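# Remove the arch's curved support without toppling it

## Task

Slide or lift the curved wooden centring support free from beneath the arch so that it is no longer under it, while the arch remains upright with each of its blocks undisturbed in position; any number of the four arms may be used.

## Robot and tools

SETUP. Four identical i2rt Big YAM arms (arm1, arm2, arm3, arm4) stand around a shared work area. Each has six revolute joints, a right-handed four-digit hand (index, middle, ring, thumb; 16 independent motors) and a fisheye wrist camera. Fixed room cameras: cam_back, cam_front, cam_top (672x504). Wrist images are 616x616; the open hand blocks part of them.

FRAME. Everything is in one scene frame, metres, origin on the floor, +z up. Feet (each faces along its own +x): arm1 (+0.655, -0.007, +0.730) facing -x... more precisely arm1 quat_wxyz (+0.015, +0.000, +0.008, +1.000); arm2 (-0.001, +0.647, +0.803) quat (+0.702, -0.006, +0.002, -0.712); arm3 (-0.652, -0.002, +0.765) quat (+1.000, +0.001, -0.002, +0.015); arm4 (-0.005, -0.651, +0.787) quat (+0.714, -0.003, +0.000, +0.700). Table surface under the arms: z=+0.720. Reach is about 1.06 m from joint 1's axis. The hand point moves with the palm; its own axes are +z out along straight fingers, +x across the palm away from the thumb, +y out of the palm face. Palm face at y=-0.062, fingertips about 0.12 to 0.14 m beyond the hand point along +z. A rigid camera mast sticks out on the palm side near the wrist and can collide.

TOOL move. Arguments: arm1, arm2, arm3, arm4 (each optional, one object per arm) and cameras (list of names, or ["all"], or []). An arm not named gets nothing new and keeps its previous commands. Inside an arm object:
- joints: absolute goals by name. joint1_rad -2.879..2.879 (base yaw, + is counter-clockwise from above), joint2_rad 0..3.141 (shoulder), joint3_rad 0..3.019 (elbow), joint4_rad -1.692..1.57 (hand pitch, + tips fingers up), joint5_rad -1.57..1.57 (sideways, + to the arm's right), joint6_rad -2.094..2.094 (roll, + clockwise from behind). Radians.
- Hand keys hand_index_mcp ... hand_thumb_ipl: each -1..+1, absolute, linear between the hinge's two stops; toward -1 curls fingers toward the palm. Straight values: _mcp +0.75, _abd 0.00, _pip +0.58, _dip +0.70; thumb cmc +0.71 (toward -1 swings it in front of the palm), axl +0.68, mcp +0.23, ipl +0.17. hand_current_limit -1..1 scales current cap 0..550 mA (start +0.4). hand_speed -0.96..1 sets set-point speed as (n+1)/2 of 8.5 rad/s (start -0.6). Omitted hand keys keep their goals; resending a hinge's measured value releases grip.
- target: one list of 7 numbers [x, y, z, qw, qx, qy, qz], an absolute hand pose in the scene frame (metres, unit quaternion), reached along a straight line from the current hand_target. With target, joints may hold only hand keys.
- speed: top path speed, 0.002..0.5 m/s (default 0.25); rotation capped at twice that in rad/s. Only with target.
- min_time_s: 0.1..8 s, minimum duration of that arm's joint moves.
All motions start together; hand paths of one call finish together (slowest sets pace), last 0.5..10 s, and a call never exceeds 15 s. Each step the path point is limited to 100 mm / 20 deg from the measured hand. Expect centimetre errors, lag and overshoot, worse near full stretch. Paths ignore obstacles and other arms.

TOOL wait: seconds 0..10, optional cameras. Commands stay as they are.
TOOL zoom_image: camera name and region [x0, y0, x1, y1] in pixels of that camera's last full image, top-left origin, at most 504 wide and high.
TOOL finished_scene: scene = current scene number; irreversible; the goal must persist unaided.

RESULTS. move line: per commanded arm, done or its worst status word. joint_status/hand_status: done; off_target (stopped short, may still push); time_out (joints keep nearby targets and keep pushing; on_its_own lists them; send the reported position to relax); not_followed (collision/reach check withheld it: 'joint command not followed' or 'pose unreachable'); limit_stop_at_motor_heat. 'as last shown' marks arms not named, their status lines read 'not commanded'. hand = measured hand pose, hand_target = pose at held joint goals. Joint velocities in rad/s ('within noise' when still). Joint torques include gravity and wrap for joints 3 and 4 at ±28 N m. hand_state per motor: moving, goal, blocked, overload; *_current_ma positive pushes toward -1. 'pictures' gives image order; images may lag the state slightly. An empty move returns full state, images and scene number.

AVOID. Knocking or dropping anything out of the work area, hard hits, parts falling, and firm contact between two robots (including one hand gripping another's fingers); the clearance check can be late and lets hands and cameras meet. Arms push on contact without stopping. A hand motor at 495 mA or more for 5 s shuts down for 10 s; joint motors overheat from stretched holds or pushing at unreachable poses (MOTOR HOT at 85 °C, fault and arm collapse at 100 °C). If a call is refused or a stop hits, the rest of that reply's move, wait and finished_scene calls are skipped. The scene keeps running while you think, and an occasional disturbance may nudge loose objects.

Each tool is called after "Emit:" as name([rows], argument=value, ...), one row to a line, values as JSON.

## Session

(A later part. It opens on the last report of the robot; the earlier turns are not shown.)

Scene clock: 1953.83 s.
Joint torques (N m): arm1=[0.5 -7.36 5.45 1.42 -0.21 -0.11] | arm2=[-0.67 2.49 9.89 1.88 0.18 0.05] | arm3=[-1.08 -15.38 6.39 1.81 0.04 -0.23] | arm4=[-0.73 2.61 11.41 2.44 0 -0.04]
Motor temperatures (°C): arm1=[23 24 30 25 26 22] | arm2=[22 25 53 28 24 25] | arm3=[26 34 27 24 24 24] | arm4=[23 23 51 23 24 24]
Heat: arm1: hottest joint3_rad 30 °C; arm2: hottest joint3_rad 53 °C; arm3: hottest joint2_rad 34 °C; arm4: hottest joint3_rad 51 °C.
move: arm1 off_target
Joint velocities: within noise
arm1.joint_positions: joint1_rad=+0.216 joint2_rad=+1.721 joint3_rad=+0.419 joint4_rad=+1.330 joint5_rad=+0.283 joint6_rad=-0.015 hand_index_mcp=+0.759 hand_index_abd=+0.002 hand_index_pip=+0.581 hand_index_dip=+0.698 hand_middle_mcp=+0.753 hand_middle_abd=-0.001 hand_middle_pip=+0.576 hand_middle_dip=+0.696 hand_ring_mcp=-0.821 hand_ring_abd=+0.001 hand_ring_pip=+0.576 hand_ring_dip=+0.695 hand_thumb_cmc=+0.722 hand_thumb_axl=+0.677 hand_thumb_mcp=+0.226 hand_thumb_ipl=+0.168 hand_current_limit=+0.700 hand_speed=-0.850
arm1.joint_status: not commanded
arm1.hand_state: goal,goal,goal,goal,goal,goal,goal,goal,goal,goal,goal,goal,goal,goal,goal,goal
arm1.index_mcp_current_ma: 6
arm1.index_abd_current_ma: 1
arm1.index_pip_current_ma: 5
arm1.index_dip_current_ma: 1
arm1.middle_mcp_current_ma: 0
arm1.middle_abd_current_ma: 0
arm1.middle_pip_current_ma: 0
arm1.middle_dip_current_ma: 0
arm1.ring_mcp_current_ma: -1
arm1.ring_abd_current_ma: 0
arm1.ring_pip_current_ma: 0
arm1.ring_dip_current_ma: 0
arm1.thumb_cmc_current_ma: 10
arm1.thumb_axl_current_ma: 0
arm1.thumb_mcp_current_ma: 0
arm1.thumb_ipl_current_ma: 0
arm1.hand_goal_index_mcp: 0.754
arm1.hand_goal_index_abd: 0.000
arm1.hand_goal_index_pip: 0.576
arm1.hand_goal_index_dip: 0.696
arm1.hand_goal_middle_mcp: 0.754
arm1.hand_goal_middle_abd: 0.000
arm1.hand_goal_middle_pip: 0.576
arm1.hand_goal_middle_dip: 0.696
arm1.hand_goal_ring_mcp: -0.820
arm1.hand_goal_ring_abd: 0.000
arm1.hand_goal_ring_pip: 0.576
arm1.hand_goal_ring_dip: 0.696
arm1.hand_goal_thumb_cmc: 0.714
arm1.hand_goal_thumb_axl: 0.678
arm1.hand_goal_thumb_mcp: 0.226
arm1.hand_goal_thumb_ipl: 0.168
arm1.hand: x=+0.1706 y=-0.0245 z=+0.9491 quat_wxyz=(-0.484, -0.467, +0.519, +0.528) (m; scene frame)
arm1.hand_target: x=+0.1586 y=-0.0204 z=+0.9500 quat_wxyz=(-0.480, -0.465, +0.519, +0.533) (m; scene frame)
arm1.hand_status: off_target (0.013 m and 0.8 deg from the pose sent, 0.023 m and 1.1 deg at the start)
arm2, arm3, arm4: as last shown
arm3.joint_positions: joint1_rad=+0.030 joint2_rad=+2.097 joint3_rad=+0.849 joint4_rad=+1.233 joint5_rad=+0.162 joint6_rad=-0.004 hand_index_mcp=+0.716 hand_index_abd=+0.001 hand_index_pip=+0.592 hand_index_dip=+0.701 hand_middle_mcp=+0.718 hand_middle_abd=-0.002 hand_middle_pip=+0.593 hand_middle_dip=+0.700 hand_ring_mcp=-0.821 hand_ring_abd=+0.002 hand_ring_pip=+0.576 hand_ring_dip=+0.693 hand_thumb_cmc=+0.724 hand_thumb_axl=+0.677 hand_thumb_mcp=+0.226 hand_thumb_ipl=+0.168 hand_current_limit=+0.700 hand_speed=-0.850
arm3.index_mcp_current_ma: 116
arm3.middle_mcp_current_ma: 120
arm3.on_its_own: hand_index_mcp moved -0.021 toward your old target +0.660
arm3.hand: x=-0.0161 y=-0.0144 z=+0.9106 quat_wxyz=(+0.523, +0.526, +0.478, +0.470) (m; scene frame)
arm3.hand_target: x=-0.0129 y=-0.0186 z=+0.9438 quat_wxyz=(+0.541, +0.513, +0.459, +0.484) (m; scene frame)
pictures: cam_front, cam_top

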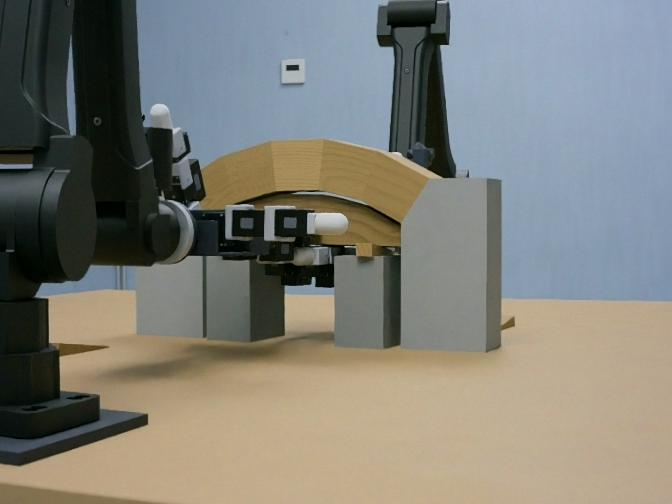

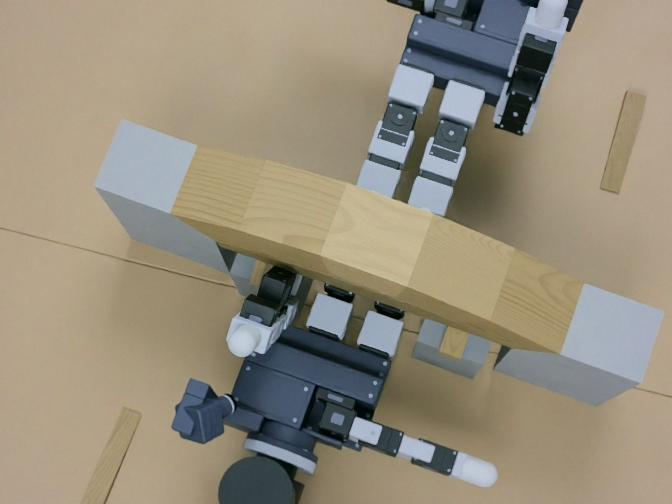

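Emit:
move(arm1={"target": [0.108, -0.015, 0.950, -0.480, -0.465, 0.519, 0.533], "speed": 0.03}, arm3={"target": [-0.068, -0.0125, 0.934, 0.541, 0.513, 0.460, 0.484], "speed": 0.03, "joints": {"hand_current_limit": -0.3}}, cameras=["cam_front", "cam_top", "cam_back"])

Emit:
zoom_image(camera="cam_front", region=[180, 130, 430, 280])

Scene clock: 1993.23 s.
Joint torques (N m): arm1=[0.44 -9.17 5.96 1.48 -0.13 -0.1] | arm2=[-0.62 2.37 9.87 1.83 0.19 0.06] | arm3=[0.09 -13.63 4.52 3.18 0.36 -0.23] | arm4=[-0.44 2.78 11.44 2.43 0 -0.04]
Motor temperatures (°C): arm1=[23 24 31 25 26 22] | arm2=[22 25 53 28 24 25] | arm3=[26 35 27 24 24 24] | arm4=[23 23 51 23 24 24]
Heat: arm1: hottest joint3_rad 31 °C; arm2: hottest joint3_rad 53 °C; arm3: hottest joint2_rad 35 °C; arm4: hottest joint3_rad 51 °C.
move: arm1 off_target; arm3 off_target
Joint velocities: within noise
arm1.joint_positions: joint1_rad=+0.181 joint2_rad=+1.784 joint3_rad=+0.554 joint4_rad=+1.256 joint5_rad=+0.244 joint6_rad=-0.015 hand_index_mcp=+0.758 hand_index_abd=-0.002 hand_index_pip=+0.576 hand_index_dip=+0.698 hand_middle_mcp=+0.750 hand_middle_abd=+0.010 hand_middle_pip=+0.571 hand_middle_dip=+0.694 hand_ring_mcp=-0.821 hand_ring_abd=+0.001 hand_ring_pip=+0.576 hand_ring_dip=+0.695 hand_thumb_cmc=+0.722 hand_thumb_axl=+0.677 hand_thumb_mcp=+0.226 hand_thumb_ipl=+0.168 hand_current_limit=+0.700 hand_speed=-0.850
arm1.joint_status: not commanded
arm1.hand_state: goal,goal,goal,goal,goal,goal,goal,goal,goal,goal,goal,goal,goal,goal,goal,goal
arm1.index_mcp_current_ma: 4
arm1.index_abd_current_ma: -1
arm1.index_pip_current_ma: 0
arm1.index_dip_current_ma: 1
arm1.middle_mcp_current_ma: -4
arm1.middle_abd_current_ma: 10
arm1.middle_pip_current_ma: -5
arm1.middle_dip_current_ma: -1
arm1.ring_mcp_current_ma: -1
arm1.ring_abd_current_ma: 0
arm1.ring_pip_current_ma: 0
arm1.ring_dip_current_ma: 0
arm1.thumb_cmc_current_ma: 10
arm1.thumb_axl_current_ma: 0
arm1.thumb_mcp_current_ma: 0
arm1.thumb_ipl_current_ma: 0
arm1.hand_goal_index_mcp: 0.754
arm1.hand_goal_index_abd: 0.000
arm1.hand_goal_index_pip: 0.576
arm1.hand_goal_index_dip: 0.696
arm1.hand_goal_middle_mcp: 0.754
arm1.hand_goal_middle_abd: 0.000
arm1.hand_goal_middle_pip: 0.576
arm1.hand_goal_middle_dip: 0.696
arm1.hand_goal_ring_mcp: -0.820
arm1.hand_goal_ring_abd: 0.000
arm1.hand_goal_ring_pip: 0.576
arm1.hand_goal_ring_dip: 0.696
arm1.hand_goal_thumb_cmc: 0.714
arm1.hand_goal_thumb_axl: 0.678
arm1.hand_goal_thumb_mcp: 0.226
arm1.hand_goal_thumb_ipl: 0.168
arm1.hand: x=+0.1202 y=-0.0213 z=+0.9482 quat_wxyz=(-0.484, -0.468, +0.518, +0.527) (m; scene frame)
arm1.hand_target: x=+0.1086 y=-0.0148 z=+0.9500 quat_wxyz=(-0.480, -0.465, +0.519, +0.533) (m; scene frame)
arm1.hand_status: off_target (0.014 m and 0.9 deg from the pose sent, 0.063 m and 0.8 deg at the start)
arm2, arm4: as last shown
arm3.joint_positions: joint1_rad=+0.037 joint2_rad=+2.067 joint3_rad=+0.707 joint4_rad=+1.335 joint5_rad=+0.174 joint6_rad=-0.004 hand_index_mcp=+0.695 hand_index_abd=-0.007 hand_index_pip=+0.592 hand_index_dip=+0.701 hand_middle_mcp=+0.700 hand_middle_abd=-0.005 hand_middle_pip=+0.588 hand_middle_dip=+0.700 hand_ring_mcp=-0.827 hand_ring_abd=+0.002 hand_ring_pip=+0.576 hand_ring_dip=+0.693 hand_thumb_cmc=+0.724 hand_thumb_axl=+0.677 hand_thumb_mcp=+0.226 hand_thumb_ipl=+0.168 hand_current_limit=-0.300 hand_speed=-0.850
arm3.joint_status: all done
arm3.hand_state: blocked,goal,goal,goal,blocked,goal,goal,goal,goal,goal,goal,goal,goal,goal,goal,goal
arm3.index_mcp_current_ma: 56
arm3.index_abd_current_ma: -3
arm3.index_pip_current_ma: 14
arm3.index_dip_current_ma: 3
arm3.middle_mcp_current_ma: 69
arm3.middle_abd_current_ma: -2
arm3.middle_pip_current_ma: 9
arm3.middle_dip_current_ma: 2
arm3.ring_mcp_current_ma: -5
arm3.ring_abd_current_ma: 1
arm3.ring_pip_current_ma: 0
arm3.ring_dip_current_ma: -1
arm3.thumb_cmc_current_ma: 7
arm3.thumb_axl_current_ma: 0
arm3.thumb_mcp_current_ma: 0
arm3.thumb_ipl_current_ma: 0
arm3.hand_goal_index_mcp: 0.660
arm3.hand_goal_index_abd: 0.000
arm3.hand_goal_index_pip: 0.576
arm3.hand_goal_index_dip: 0.696
arm3.hand_goal_middle_mcp: 0.660
arm3.hand_goal_middle_abd: 0.000
arm3.hand_goal_middle_pip: 0.576
arm3.hand_goal_middle_dip: 0.696
arm3.hand_goal_ring_mcp: -0.820
arm3.hand_goal_ring_abd: 0.000
arm3.hand_goal_ring_pip: 0.576
arm3.hand_goal_ring_dip: 0.696
arm3.hand_goal_thumb_cmc: 0.714
arm3.hand_goal_thumb_axl: 0.678
arm3.hand_goal_thumb_mcp: 0.226
arm3.hand_goal_thumb_ipl: 0.168
arm3.on_its_own: hand_index_mcp moved -0.021 toward your old target +0.660
arm3.hand: x=-0.0657 y=-0.0155 z=+0.9042 quat_wxyz=(+0.522, +0.530, +0.479, +0.466) (m; scene frame)
arm3.hand_target: x=-0.0682 y=-0.0125 z=+0.9334 quat_wxyz=(+0.540, +0.513, +0.459, +0.484) (m; scene frame)
arm3.hand_status: off_target (0.030 m and 4.2 deg from the pose sent, 0.057 m and 3.7 deg at the start)
pictures: cam_back, cam_front, cam_top

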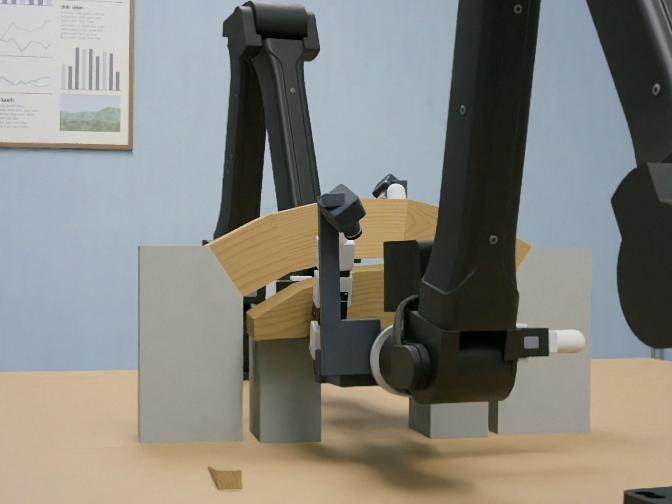

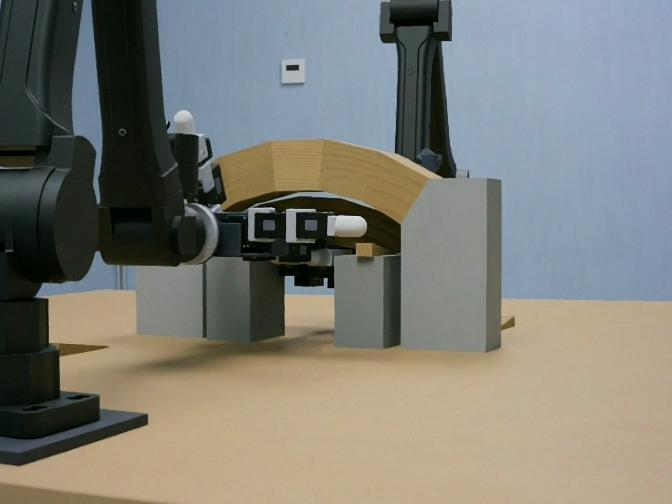

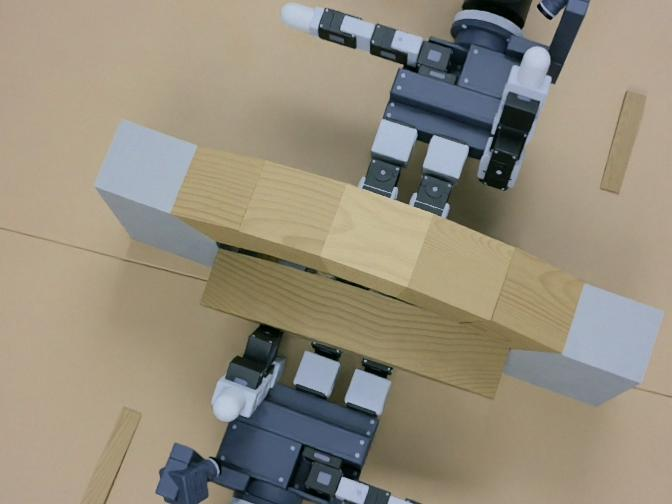

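Scaled by 2.016 from the camera's 672x504 image, which has a finer 960x720 frame.

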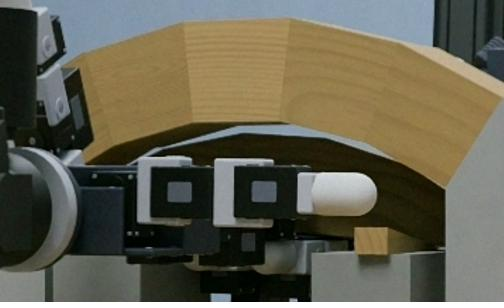

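Emit:
move(arm1={"target": [0.0855, -0.012, 0.950, -0.480, -0.465, 0.519, 0.533], "speed": 0.03}, arm3={"target": [-0.093, -0.010, 0.938, 0.541, 0.513, 0.460, 0.484], "speed": 0.03, "joints": {"hand_current_limit": 0.6, "hand_index_mcp": 0.62, "hand_middle_mcp": 0.62}}, cameras=["cam_front", "cam_top", "cam_back"])

Emit:
zoom_image(camera="cam_front", region=[180, 130, 430, 280])

Scene clock: 2018.57 s.
Joint torques (N m): arm1=[0.56 -10.29 5.71 1.66 -0.01 -0.09] | arm2=[-0.56 2.26 9.94 1.83 0.2 0.04] | arm3=[0.26 -13.57 4.3 3.79 0.23 -0.23] | arm4=[-0.62 2.84 11.45 2.43 -0.02 -0.04]
Motor temperatures (°C): arm1=[23 24 31 25 26 22] | arm2=[22 25 53 28 24 25] | arm3=[26 33 27 24 24 24] | arm4=[23 23 51 23 24 24]
Heat: arm1: hottest joint3_rad 31 °C; arm2: hottest joint3_rad 53 °C; arm3: hottest joint2_rad 33 °C; arm4: hottest joint3_rad 51 °C.
move: arm1 off_target; arm3 off_target
Joint velocities: within noise
arm1.joint_positions: joint1_rad=+0.166 joint2_rad=+1.817 joint3_rad=+0.622 joint4_rad=+1.218 joint5_rad=+0.227 joint6_rad=-0.015 hand_index_mcp=+0.761 hand_index_abd=-0.002 hand_index_pip=+0.577 hand_index_dip=+0.697 hand_middle_mcp=+0.757 hand_middle_abd=+0.000 hand_middle_pip=+0.573 hand_middle_dip=+0.695 hand_ring_mcp=-0.821 hand_ring_abd=+0.001 hand_ring_pip=+0.576 hand_ring_dip=+0.695 hand_thumb_cmc=+0.722 hand_thumb_axl=+0.677 hand_thumb_mcp=+0.226 hand_thumb_ipl=+0.168 hand_current_limit=+0.700 hand_speed=-0.850
arm1.joint_status: not commanded
arm1.hand_state: goal,goal,goal,goal,goal,goal,goal,goal,goal,goal,goal,goal,goal,goal,goal,goal
arm1.index_mcp_current_ma: 8
arm1.index_abd_current_ma: -1
arm1.index_pip_current_ma: 0
arm1.index_dip_current_ma: 1
arm1.middle_mcp_current_ma: 2
arm1.middle_abd_current_ma: 0
arm1.middle_pip_current_ma: -2
arm1.middle_dip_current_ma: -1
arm1.ring_mcp_current_ma: -1
arm1.ring_abd_current_ma: 0
arm1.ring_pip_current_ma: 0
arm1.ring_dip_current_ma: 0
arm1.thumb_cmc_current_ma: 10
arm1.thumb_axl_current_ma: 0
arm1.thumb_mcp_current_ma: 0
arm1.thumb_ipl_current_ma: 0
arm1.hand_goal_index_mcp: 0.754
arm1.hand_goal_index_abd: 0.000
arm1.hand_goal_index_pip: 0.576
arm1.hand_goal_index_dip: 0.696
arm1.hand_goal_middle_mcp: 0.754
arm1.hand_goal_middle_abd: 0.000
arm1.hand_goal_middle_pip: 0.576
arm1.hand_goal_middle_dip: 0.696
arm1.hand_goal_ring_mcp: -0.820
arm1.hand_goal_ring_abd: 0.000
arm1.hand_goal_ring_pip: 0.576
arm1.hand_goal_ring_dip: 0.696
arm1.hand_goal_thumb_cmc: 0.714
arm1.hand_goal_thumb_axl: 0.678
arm1.hand_goal_thumb_mcp: 0.226
arm1.hand_goal_thumb_ipl: 0.168
arm1.hand: x=+0.0949 y=-0.0197 z=+0.9473 quat_wxyz=(-0.484, -0.470, +0.518, +0.526) (m; scene frame)
arm1.hand_target: x=+0.0859 y=-0.0120 z=+0.9502 quat_wxyz=(-0.480, -0.465, +0.519, +0.533) (m; scene frame)
arm1.hand_status: off_target (0.012 m and 1.1 deg from the pose sent, 0.036 m and 0.9 deg at the start)
arm2, arm4: as last shown
arm3.joint_positions: joint1_rad=+0.045 joint2_rad=+2.046 joint3_rad=+0.631 joint4_rad=+1.362 joint5_rad=+0.189 joint6_rad=-0.004 hand_index_mcp=+0.667 hand_index_abd=-0.006 hand_index_pip=+0.587 hand_index_dip=+0.701 hand_middle_mcp=+0.667 hand_middle_abd=-0.004 hand_middle_pip=+0.583 hand_middle_dip=+0.700 hand_ring_mcp=-0.827 hand_ring_abd=+0.002 hand_ring_pip=+0.576 hand_ring_dip=+0.693 hand_thumb_cmc=+0.724 hand_thumb_axl=+0.677 hand_thumb_mcp=+0.226 hand_thumb_ipl=+0.168 hand_current_limit=+0.600 hand_speed=-0.850
arm3.joint_status: hand_index_mcp off_target (ended at +0.667, target +0.620); hand_middle_mcp off_target (ended at +0.667, target +0.620); the others done
arm3.hand_state: blocked,goal,goal,goal,blocked,goal,goal,goal,goal,goal,goal,goal,goal,goal,goal,goal
arm3.index_mcp_current_ma: 86
arm3.index_abd_current_ma: -3
arm3.index_pip_current_ma: 8
arm3.index_dip_current_ma: 2
arm3.middle_mcp_current_ma: 87
arm3.middle_abd_current_ma: -2
arm3.middle_pip_current_ma: 4
arm3.middle_dip_current_ma: 2
arm3.ring_mcp_current_ma: -5
arm3.ring_abd_current_ma: 1
arm3.ring_pip_current_ma: 0
arm3.ring_dip_current_ma: -1
arm3.thumb_cmc_current_ma: 7
arm3.thumb_axl_current_ma: 0
arm3.thumb_mcp_current_ma: 0
arm3.thumb_ipl_current_ma: 0
arm3.hand_goal_index_mcp: 0.620
arm3.hand_goal_index_abd: 0.000
arm3.hand_goal_index_pip: 0.576
arm3.hand_goal_index_dip: 0.696
arm3.hand_goal_middle_mcp: 0.620
arm3.hand_goal_middle_abd: 0.000
arm3.hand_goal_middle_pip: 0.576
arm3.hand_goal_middle_dip: 0.696
arm3.hand_goal_ring_mcp: -0.820
arm3.hand_goal_ring_abd: 0.000
arm3.hand_goal_ring_pip: 0.576
arm3.hand_goal_ring_dip: 0.696
arm3.hand_goal_thumb_cmc: 0.714
arm3.hand_goal_thumb_axl: 0.678
arm3.hand_goal_thumb_mcp: 0.226
arm3.hand_goal_thumb_ipl: 0.168
arm3.hand: x=-0.0910 y=-0.0153 z=+0.8985 quat_wxyz=(+0.518, +0.537, +0.485, +0.456) (m; scene frame)
arm3.hand_target: x=-0.0936 y=-0.0103 z=+0.9365 quat_wxyz=(+0.540, +0.513, +0.459, +0.484) (m; scene frame)
arm3.hand_status: off_target (0.040 m and 5.8 deg from the pose sent, 0.044 m and 4.2 deg at the start)
pictures: cam_back, cam_front, cam_top

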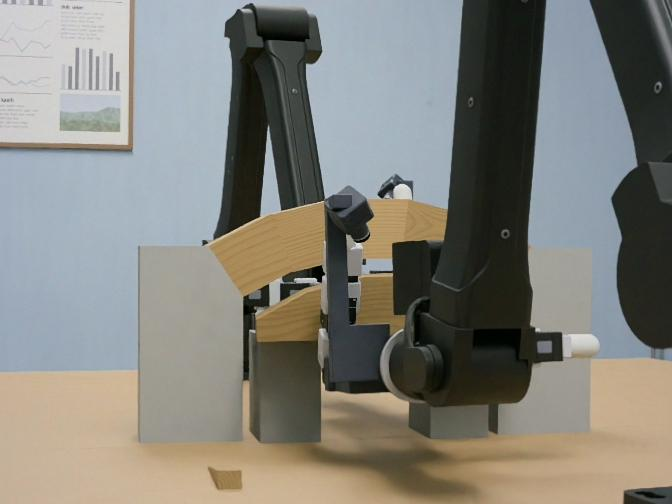

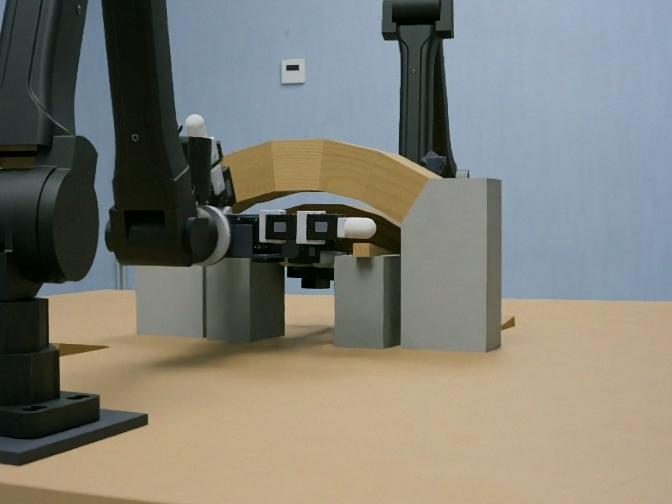

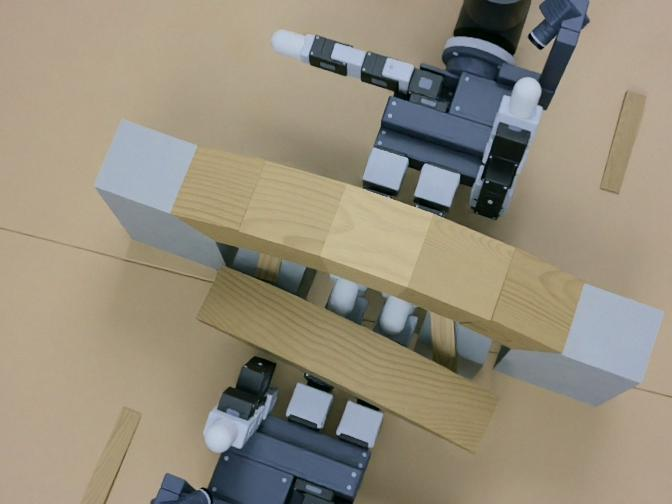

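Scaled by 2.016 from the camera's 672x504 image, which has a finer 960x720 frame.

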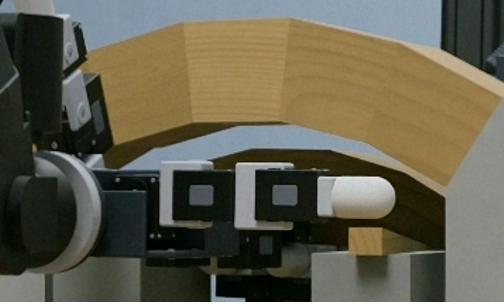

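Emit:
move(arm1={"target": [0.165, -0.024, 0.952, -0.480, -0.465, 0.519, 0.533], "speed": 0.06}, arm3={"target": [-0.097, -0.011, 0.970, 0.541, 0.513, 0.460, 0.484], "speed": 0.03, "joints": {"hand_index_mcp": 0.57, "hand_middle_mcp": 0.57}}, cameras=["cam_front", "cam_top", "cam_back"])

Scene clock: 2036.83 s.
Joint torques (N m): arm1=[2.67 -10.17 2.86 2.74 0.18 -0.11] | arm2=[-0.56 2.49 9.89 1.85 0.18 0.05] | arm3=[0.09 -13.04 5.3 2.03 0.08 -0.24] | arm4=[-0.79 2.84 11.36 2.43 0.02 -0.04]
Motor temperatures (°C): arm1=[23 24 32 25 26 22] | arm2=[22 25 53 28 24 25] | arm3=[26 34 27 24 24 24] | arm4=[23 23 51 23 24 24]
Heat: arm1: hottest joint3_rad 32 °C; arm2: hottest joint3_rad 53 °C; arm3: hottest joint2_rad 34 °C; arm4: hottest joint3_rad 51 °C.
move: arm1 off_target; arm3 off_target
Joint velocities: within noise
arm1.joint_positions: joint1_rad=+0.201 joint2_rad=+1.735 joint3_rad=+0.438 joint4_rad=+1.294 joint5_rad=+0.288 joint6_rad=-0.015 hand_index_mcp=+0.761 hand_index_abd=-0.002 hand_index_pip=+0.576 hand_index_dip=+0.696 hand_middle_mcp=+0.761 hand_middle_abd=-0.001 hand_middle_pip=+0.576 hand_middle_dip=+0.694 hand_ring_mcp=-0.821 hand_ring_abd=+0.001 hand_ring_pip=+0.576 hand_ring_dip=+0.695 hand_thumb_cmc=+0.722 hand_thumb_axl=+0.677 hand_thumb_mcp=+0.226 hand_thumb_ipl=+0.168 hand_current_limit=+0.700 hand_speed=-0.850
arm1.joint_status: not commanded
arm1.hand_state: goal,goal,goal,goal,goal,goal,goal,goal,goal,goal,goal,goal,goal,goal,goal,goal
arm1.index_mcp_current_ma: 9
arm1.index_abd_current_ma: -1
arm1.index_pip_current_ma: 0
arm1.index_dip_current_ma: 0
arm1.middle_mcp_current_ma: 9
arm1.middle_abd_current_ma: 0
arm1.middle_pip_current_ma: 0
arm1.middle_dip_current_ma: -1
arm1.ring_mcp_current_ma: -1
arm1.ring_abd_current_ma: 0
arm1.ring_pip_current_ma: 0
arm1.ring_dip_current_ma: 0
arm1.thumb_cmc_current_ma: 10
arm1.thumb_axl_current_ma: 0
arm1.thumb_mcp_current_ma: 0
arm1.thumb_ipl_current_ma: 0
arm1.hand_goal_index_mcp: 0.754
arm1.hand_goal_index_abd: 0.000
arm1.hand_goal_index_pip: 0.576
arm1.hand_goal_index_dip: 0.696
arm1.hand_goal_middle_mcp: 0.754
arm1.hand_goal_middle_abd: 0.000
arm1.hand_goal_middle_pip: 0.576
arm1.hand_goal_middle_dip: 0.696
arm1.hand_goal_ring_mcp: -0.820
arm1.hand_goal_ring_abd: 0.000
arm1.hand_goal_ring_pip: 0.576
arm1.hand_goal_ring_dip: 0.696
arm1.hand_goal_thumb_cmc: 0.714
arm1.hand_goal_thumb_axl: 0.678
arm1.hand_goal_thumb_mcp: 0.226
arm1.hand_goal_thumb_ipl: 0.168
arm1.hand: x=+0.1611 y=-0.0178 z=+0.9404 quat_wxyz=(-0.469, -0.471, +0.530, +0.527) (m; scene frame)
arm1.hand_target: x=+0.1650 y=-0.0237 z=+0.9518 quat_wxyz=(-0.480, -0.465, +0.519, +0.533) (m; scene frame)
arm1.hand_status: off_target (0.014 m and 2.0 deg from the pose sent, 0.070 m and 1.0 deg at the start)
arm2, arm4: as last shown
arm3.joint_positions: joint1_rad=+0.045 joint2_rad=+1.928 joint3_rad=+0.604 joint4_rad=+1.308 joint5_rad=+0.191 joint6_rad=-0.004 hand_index_mcp=+0.628 hand_index_abd=-0.003 hand_index_pip=+0.582 hand_index_dip=+0.700 hand_middle_mcp=+0.628 hand_middle_abd=-0.003 hand_middle_pip=+0.581 hand_middle_dip=+0.699 hand_ring_mcp=-0.827 hand_ring_abd=+0.002 hand_ring_pip=+0.576 hand_ring_dip=+0.693 hand_thumb_cmc=+0.724 hand_thumb_axl=+0.677 hand_thumb_mcp=+0.226 hand_thumb_ipl=+0.168 hand_current_limit=+0.600 hand_speed=-0.850
arm3.joint_status: hand_index_mcp off_target (ended at +0.628, target +0.570); hand_middle_mcp off_target (ended at +0.628, target +0.570)
arm3.hand_state: blocked,goal,goal,goal,blocked,goal,goal,goal,goal,goal,goal,goal,goal,goal,goal,goal
arm3.index_mcp_current_ma: 120
arm3.index_abd_current_ma: -1
arm3.index_pip_current_ma: 3
arm3.index_dip_current_ma: 2
arm3.middle_mcp_current_ma: 120
arm3.middle_abd_current_ma: -1
arm3.middle_pip_current_ma: 3
arm3.middle_dip_current_ma: 1
arm3.ring_mcp_current_ma: -5
arm3.ring_abd_current_ma: 1
arm3.ring_pip_current_ma: 0
arm3.ring_dip_current_ma: -1
arm3.thumb_cmc_current_ma: 7
arm3.thumb_axl_current_ma: 0
arm3.thumb_mcp_current_ma: 0
arm3.thumb_ipl_current_ma: 0
arm3.hand_goal_index_mcp: 0.570
arm3.hand_goal_index_abd: 0.000
arm3.hand_goal_index_pip: 0.576
arm3.hand_goal_index_dip: 0.696
arm3.hand_goal_middle_mcp: 0.570
arm3.hand_goal_middle_abd: 0.000
arm3.hand_goal_middle_pip: 0.576
arm3.hand_goal_middle_dip: 0.696
arm3.hand_goal_ring_mcp: -0.820
arm3.hand_goal_ring_abd: 0.000
arm3.hand_goal_ring_pip: 0.576
arm3.hand_goal_ring_dip: 0.696
arm3.hand_goal_thumb_cmc: 0.714
arm3.hand_goal_thumb_axl: 0.678
arm3.hand_goal_thumb_mcp: 0.226
arm3.hand_goal_thumb_ipl: 0.168
arm3.hand: x=-0.0975 y=-0.0162 z=+0.9395 quat_wxyz=(+0.526, +0.530, +0.474, +0.466) (m; scene frame)
arm3.hand_target: x=-0.0976 y=-0.0112 z=+0.9693 quat_wxyz=(+0.540, +0.513, +0.459, +0.484) (m; scene frame)
arm3.hand_status: off_target (0.031 m and 3.7 deg from the pose sent, 0.072 m and 5.7 deg at the start)
pictures: cam_back, cam_front, cam_top

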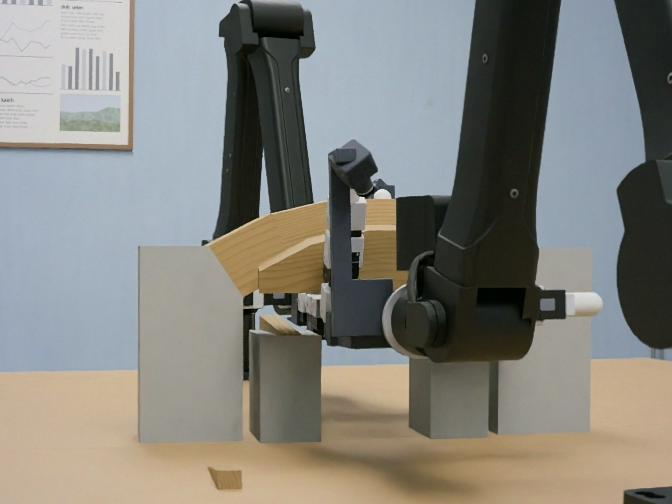

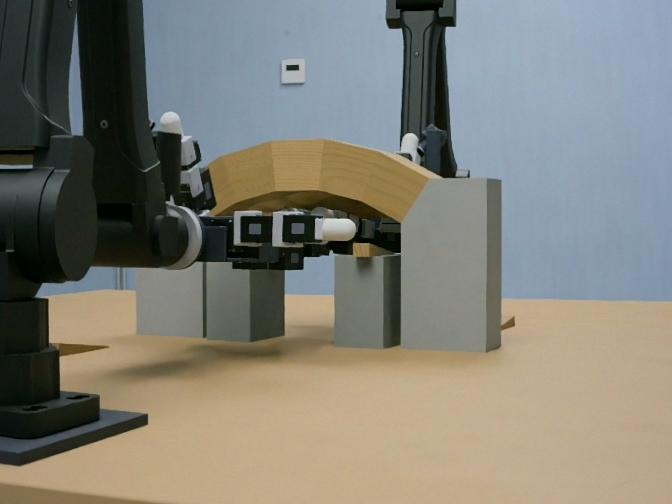

